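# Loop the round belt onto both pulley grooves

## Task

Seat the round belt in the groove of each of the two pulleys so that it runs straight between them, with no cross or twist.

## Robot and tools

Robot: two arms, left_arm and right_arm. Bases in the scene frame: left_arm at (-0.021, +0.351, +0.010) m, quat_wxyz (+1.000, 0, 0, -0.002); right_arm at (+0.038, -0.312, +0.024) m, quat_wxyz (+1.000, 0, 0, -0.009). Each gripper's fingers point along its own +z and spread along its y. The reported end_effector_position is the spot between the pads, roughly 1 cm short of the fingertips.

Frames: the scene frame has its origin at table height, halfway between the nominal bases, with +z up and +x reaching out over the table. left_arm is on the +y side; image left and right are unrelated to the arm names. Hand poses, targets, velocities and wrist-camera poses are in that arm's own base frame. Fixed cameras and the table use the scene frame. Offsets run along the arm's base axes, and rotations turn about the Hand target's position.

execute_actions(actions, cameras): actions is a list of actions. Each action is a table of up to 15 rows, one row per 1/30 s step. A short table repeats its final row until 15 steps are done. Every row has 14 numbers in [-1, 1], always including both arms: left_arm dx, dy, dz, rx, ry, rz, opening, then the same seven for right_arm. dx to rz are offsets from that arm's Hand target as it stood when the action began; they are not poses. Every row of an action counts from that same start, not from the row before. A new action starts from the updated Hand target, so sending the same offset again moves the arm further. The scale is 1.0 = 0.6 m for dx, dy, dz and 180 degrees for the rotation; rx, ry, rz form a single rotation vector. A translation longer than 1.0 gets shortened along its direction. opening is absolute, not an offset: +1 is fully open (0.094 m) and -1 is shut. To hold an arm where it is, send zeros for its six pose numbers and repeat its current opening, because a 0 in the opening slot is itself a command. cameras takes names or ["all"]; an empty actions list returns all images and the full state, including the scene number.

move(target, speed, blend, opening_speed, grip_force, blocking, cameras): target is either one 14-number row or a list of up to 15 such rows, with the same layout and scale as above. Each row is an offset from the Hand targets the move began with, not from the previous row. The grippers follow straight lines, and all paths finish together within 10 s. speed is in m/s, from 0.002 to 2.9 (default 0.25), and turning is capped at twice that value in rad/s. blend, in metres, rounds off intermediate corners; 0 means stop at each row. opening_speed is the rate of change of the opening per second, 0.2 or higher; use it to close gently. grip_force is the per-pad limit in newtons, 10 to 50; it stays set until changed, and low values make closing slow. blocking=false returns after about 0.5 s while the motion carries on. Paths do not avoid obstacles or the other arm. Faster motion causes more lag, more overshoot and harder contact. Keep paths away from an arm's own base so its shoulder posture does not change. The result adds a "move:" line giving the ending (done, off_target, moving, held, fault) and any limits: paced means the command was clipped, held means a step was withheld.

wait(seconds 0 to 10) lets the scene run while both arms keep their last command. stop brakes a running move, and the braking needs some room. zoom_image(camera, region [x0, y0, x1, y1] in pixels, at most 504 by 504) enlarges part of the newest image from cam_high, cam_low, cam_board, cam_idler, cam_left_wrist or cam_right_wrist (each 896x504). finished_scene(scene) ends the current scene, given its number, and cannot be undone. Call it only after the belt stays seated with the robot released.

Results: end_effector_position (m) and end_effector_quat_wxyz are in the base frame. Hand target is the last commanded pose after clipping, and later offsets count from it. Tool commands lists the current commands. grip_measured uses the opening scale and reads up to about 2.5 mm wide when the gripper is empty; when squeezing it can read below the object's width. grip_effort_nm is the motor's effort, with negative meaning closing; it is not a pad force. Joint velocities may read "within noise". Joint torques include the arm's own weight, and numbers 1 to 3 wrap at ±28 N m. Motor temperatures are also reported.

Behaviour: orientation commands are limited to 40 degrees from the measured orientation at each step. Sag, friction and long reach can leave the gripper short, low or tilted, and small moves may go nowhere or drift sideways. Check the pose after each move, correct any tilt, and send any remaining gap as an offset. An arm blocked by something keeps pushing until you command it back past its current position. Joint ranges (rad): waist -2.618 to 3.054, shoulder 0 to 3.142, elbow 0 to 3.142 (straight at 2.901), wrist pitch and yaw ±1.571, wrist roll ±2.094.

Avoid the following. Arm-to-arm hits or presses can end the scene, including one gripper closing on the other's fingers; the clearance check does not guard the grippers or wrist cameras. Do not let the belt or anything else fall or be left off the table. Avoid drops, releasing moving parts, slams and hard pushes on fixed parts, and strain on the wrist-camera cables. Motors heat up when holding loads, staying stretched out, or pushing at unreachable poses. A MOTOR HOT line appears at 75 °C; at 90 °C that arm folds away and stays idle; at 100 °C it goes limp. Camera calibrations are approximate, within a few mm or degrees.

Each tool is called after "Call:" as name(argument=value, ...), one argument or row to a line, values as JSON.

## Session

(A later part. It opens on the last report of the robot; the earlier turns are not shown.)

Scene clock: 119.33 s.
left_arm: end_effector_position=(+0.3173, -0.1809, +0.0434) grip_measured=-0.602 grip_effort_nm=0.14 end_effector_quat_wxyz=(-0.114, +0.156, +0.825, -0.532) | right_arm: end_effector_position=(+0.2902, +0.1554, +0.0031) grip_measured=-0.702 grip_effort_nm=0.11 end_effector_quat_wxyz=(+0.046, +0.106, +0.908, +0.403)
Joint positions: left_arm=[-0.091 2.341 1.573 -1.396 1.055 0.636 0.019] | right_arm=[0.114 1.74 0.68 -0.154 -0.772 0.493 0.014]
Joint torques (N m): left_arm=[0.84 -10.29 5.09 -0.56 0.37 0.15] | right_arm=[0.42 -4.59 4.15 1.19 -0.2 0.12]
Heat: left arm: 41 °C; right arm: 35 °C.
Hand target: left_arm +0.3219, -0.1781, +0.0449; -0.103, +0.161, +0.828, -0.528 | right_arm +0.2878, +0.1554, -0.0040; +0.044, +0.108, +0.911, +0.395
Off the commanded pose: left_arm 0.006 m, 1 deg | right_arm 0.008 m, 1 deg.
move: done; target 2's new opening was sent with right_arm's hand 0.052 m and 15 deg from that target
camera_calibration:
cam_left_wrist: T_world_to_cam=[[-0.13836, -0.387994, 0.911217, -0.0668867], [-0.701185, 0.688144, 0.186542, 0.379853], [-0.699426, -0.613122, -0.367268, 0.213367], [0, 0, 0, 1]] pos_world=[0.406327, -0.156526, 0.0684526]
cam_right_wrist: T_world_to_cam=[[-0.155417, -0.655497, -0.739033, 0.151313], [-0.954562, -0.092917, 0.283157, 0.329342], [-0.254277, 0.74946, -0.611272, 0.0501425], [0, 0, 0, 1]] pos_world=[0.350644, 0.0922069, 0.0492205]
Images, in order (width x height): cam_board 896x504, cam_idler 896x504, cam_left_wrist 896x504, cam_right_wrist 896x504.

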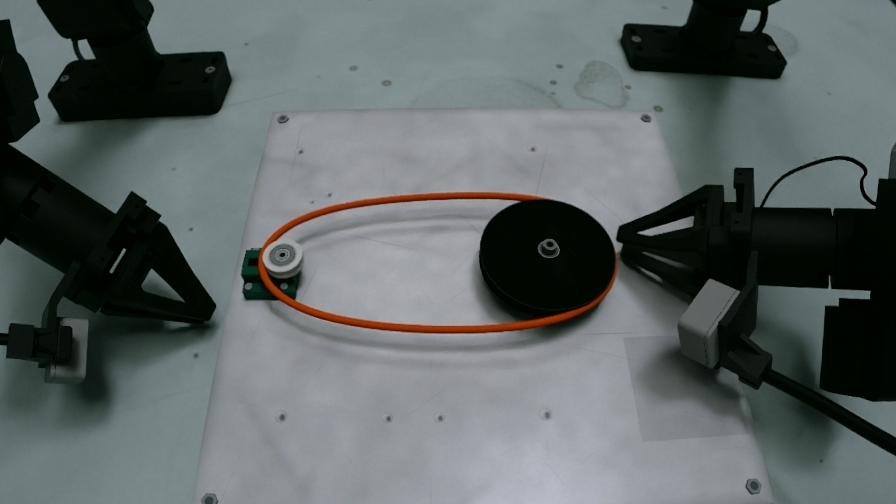

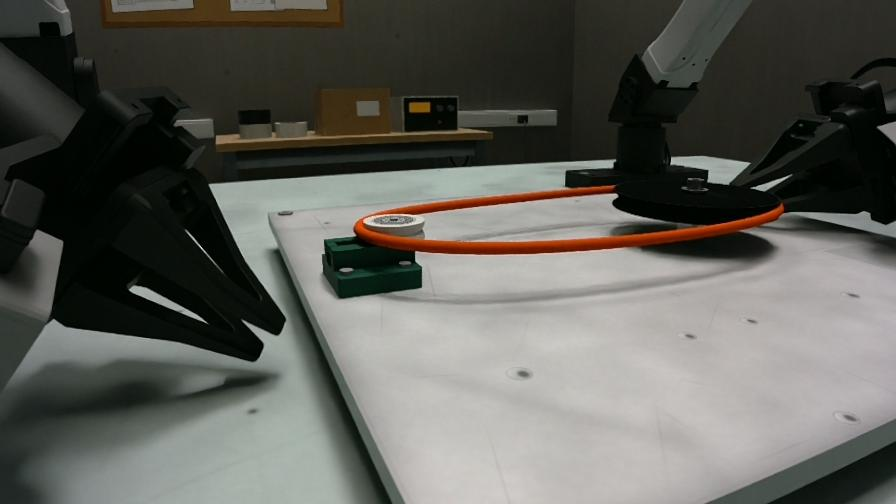

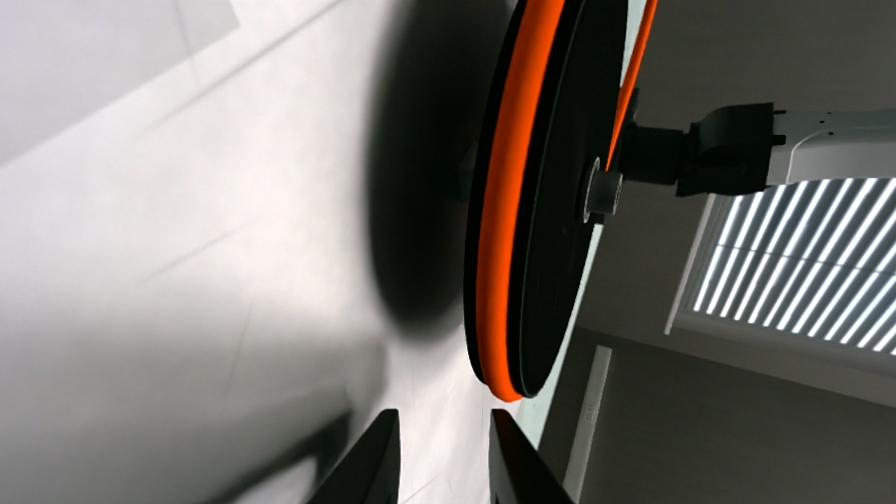

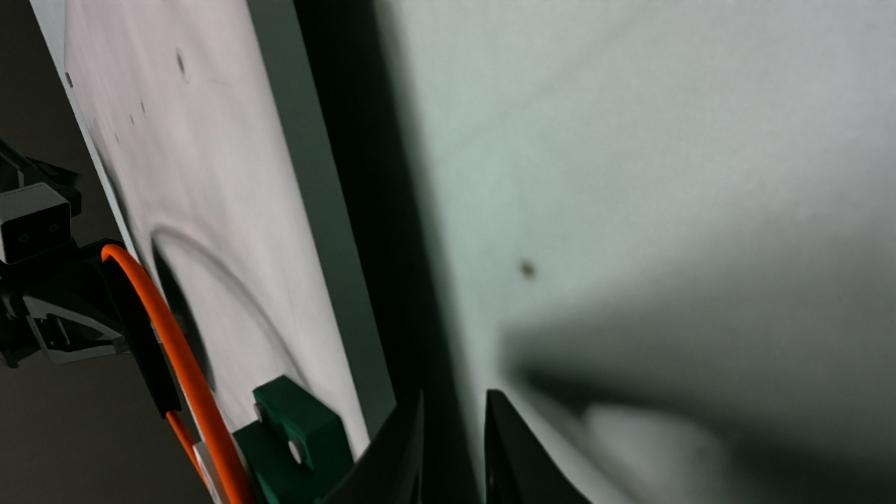

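Call:
move(
  target=[0.04,0.113,0.056,0,0,0,-0.6,-0.03,-0.09,0.12,0,0,0,-0.7],
  speed=0.08,
  cameras=["all"],
)

Call:
zoom_image(
  camera="cam_idler",
  region=[320, 190, 460, 280],
)

Call:
zoom_image(
  camera="cam_idler",
  region=[580, 150, 800, 270],
)

Call:
zoom_image(
  camera="cam_low",
  region=[290, 170, 550, 290],
)

Call:
zoom_image(
  camera="cam_right_wrist",
  region=[0, 200, 500, 504],
)

Scene clock: 122.67 s.
left_arm: end_effector_position=(+0.3377, -0.1136, +0.0593) grip_measured=-0.602 grip_effort_nm=0.14 end_effector_quat_wxyz=(-0.089, +0.120, +0.842, -0.518) | right_arm: end_effector_position=(+0.2620, +0.1020, +0.0561) grip_measured=-0.702 grip_effort_nm=0.11 end_effector_quat_wxyz=(+0.027, +0.117, +0.914, +0.388)
Joint positions: left_arm=[0.089 2.343 1.664 -1.555 0.968 0.731 0.019] | right_arm=[-0.085 1.54 0.776 -0.693 -0.792 0.217 0.014]
Joint torques (N m): left_arm=[0.49 -13.61 7.17 -0.93 0.33 0.26] | right_arm=[-0.81 -6 7.62 0.37 -0.58 -0.09]
Heat: left arm: 41 °C; right arm: 35 °C.
Hand target: left_arm +0.3459, -0.1104, +0.0785; -0.103, +0.161, +0.828, -0.528 | right_arm +0.2697, +0.1014, +0.0680; +0.044, +0.108, +0.911, +0.395
Off the commanded pose: left_arm 0.021 m, 5 deg | right_arm 0.014 m, 2 deg.
joint sent to its limit (left arm) — joint 4 (wrist pitch), lower limit. The joint targets are off in orientation, not in position.
move: off_target (left_arm, right_arm)
camera_calibration:
cam_left_wrist: T_world_to_cam=[[-0.111496, -0.435991, 0.893018, -0.0659169], [-0.760718, 0.615659, 0.2056, 0.355648], [-0.639434, -0.656411, -0.40031, 0.251411], [0, 0, 0, 1]] pos_world=[0.42396, -0.0826682, 0.0863859]
cam_right_wrist: T_world_to_cam=[[-0.192958, -0.674203, -0.712894, 0.161322], [-0.940176, -0.0808659, 0.330953, 0.274841], [-0.280778, 0.734106, -0.618265, 0.124287], [0, 0, 0, 1]] pos_world=[0.324424, 0.0397485, 0.100889]

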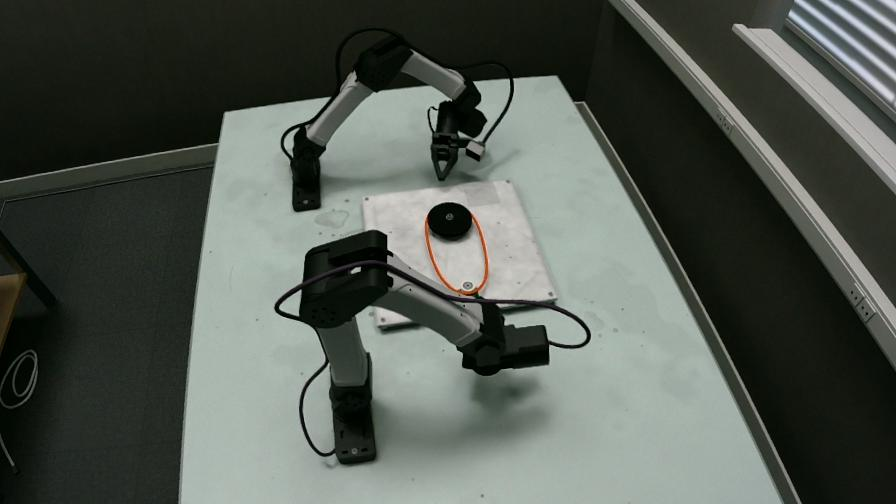

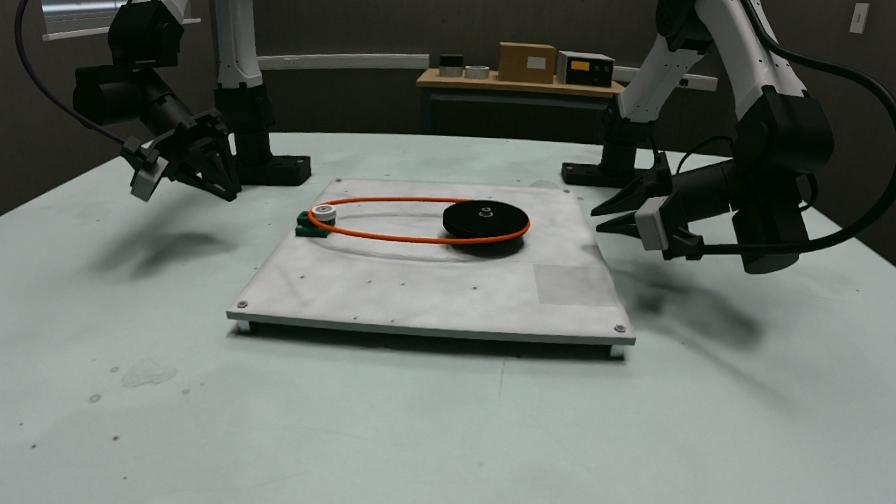

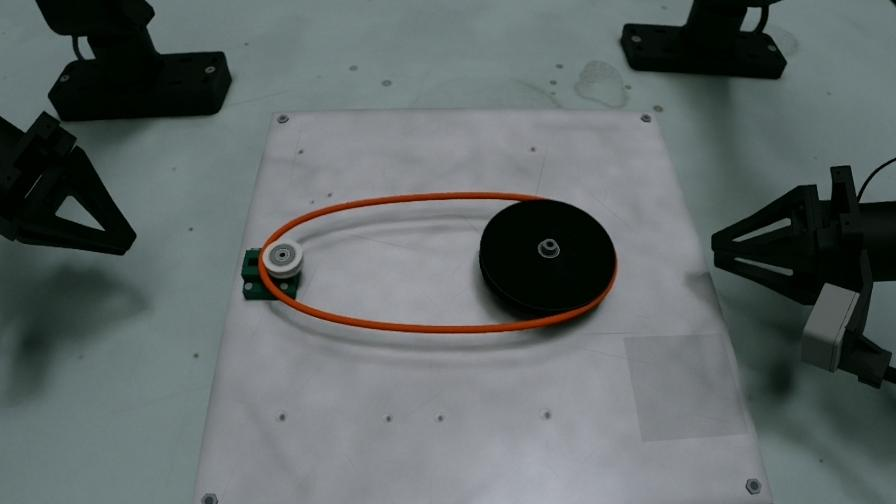

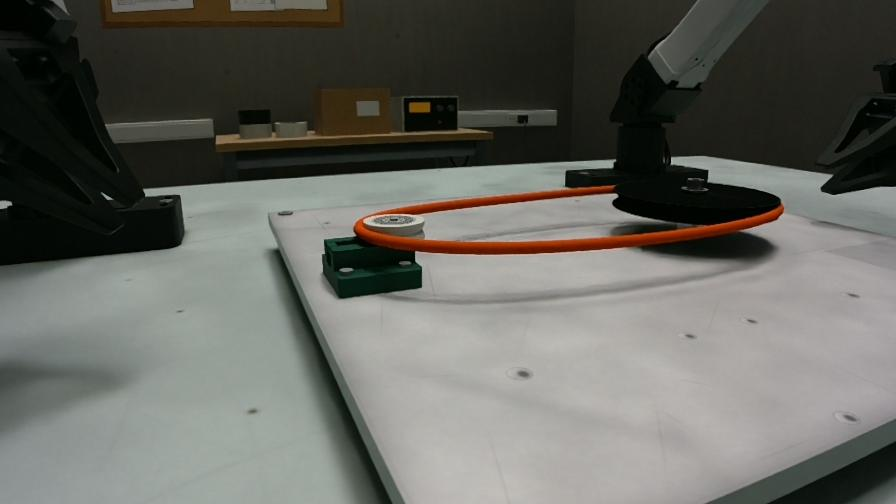

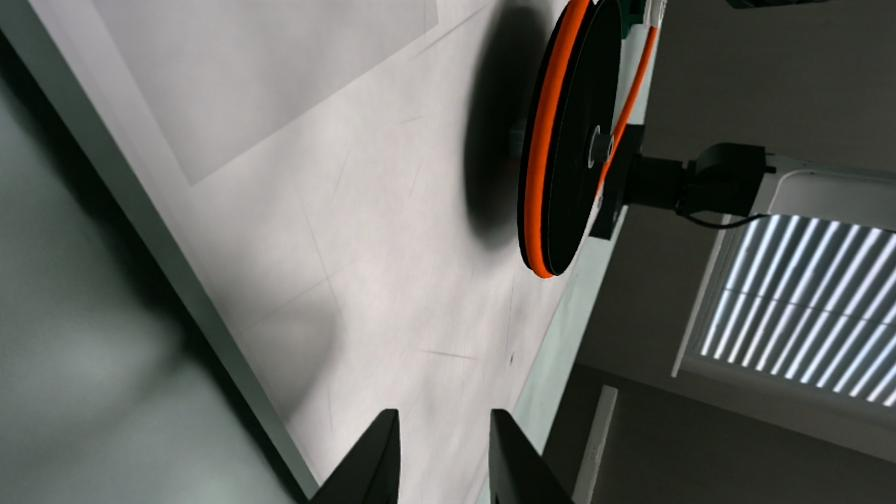

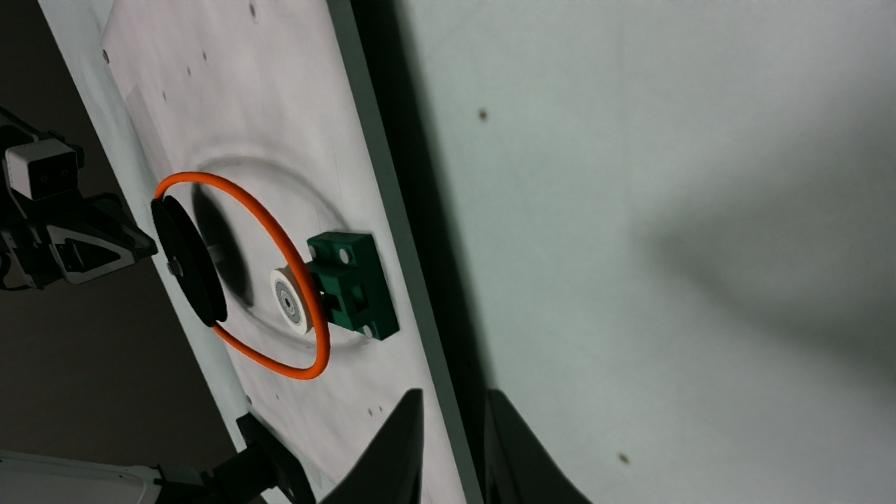

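Scaled by 3.600 from the camera's 896x504 image, which has a finer 1280x720 frame.

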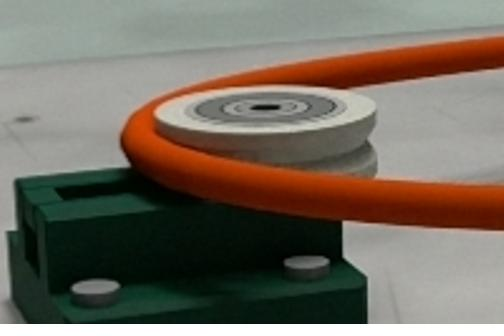

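Scaled by 2.291 from the camera's 896x504 image, which has a finer 1280x720 frame.

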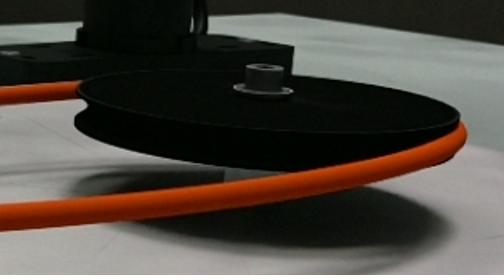

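Scaled by 1.938 from the camera's 896x504 image, which has a finer 1280x720 frame.

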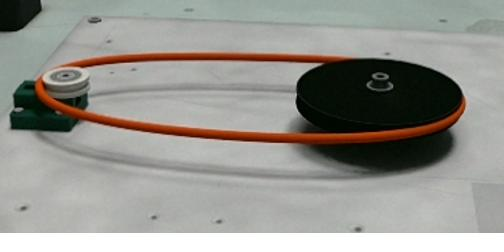

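Scaled by 1.008 from the camera's 896x504 image, which has a finer 1280x720 frame.

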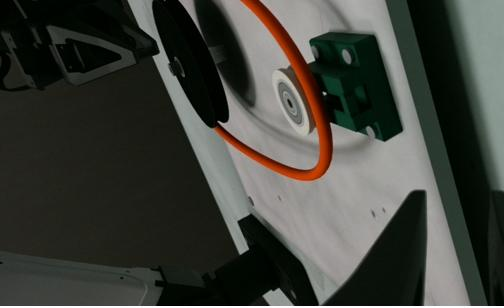

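Call:
finished_scene(
  scene=1,
)

The scene is finished: the task was done.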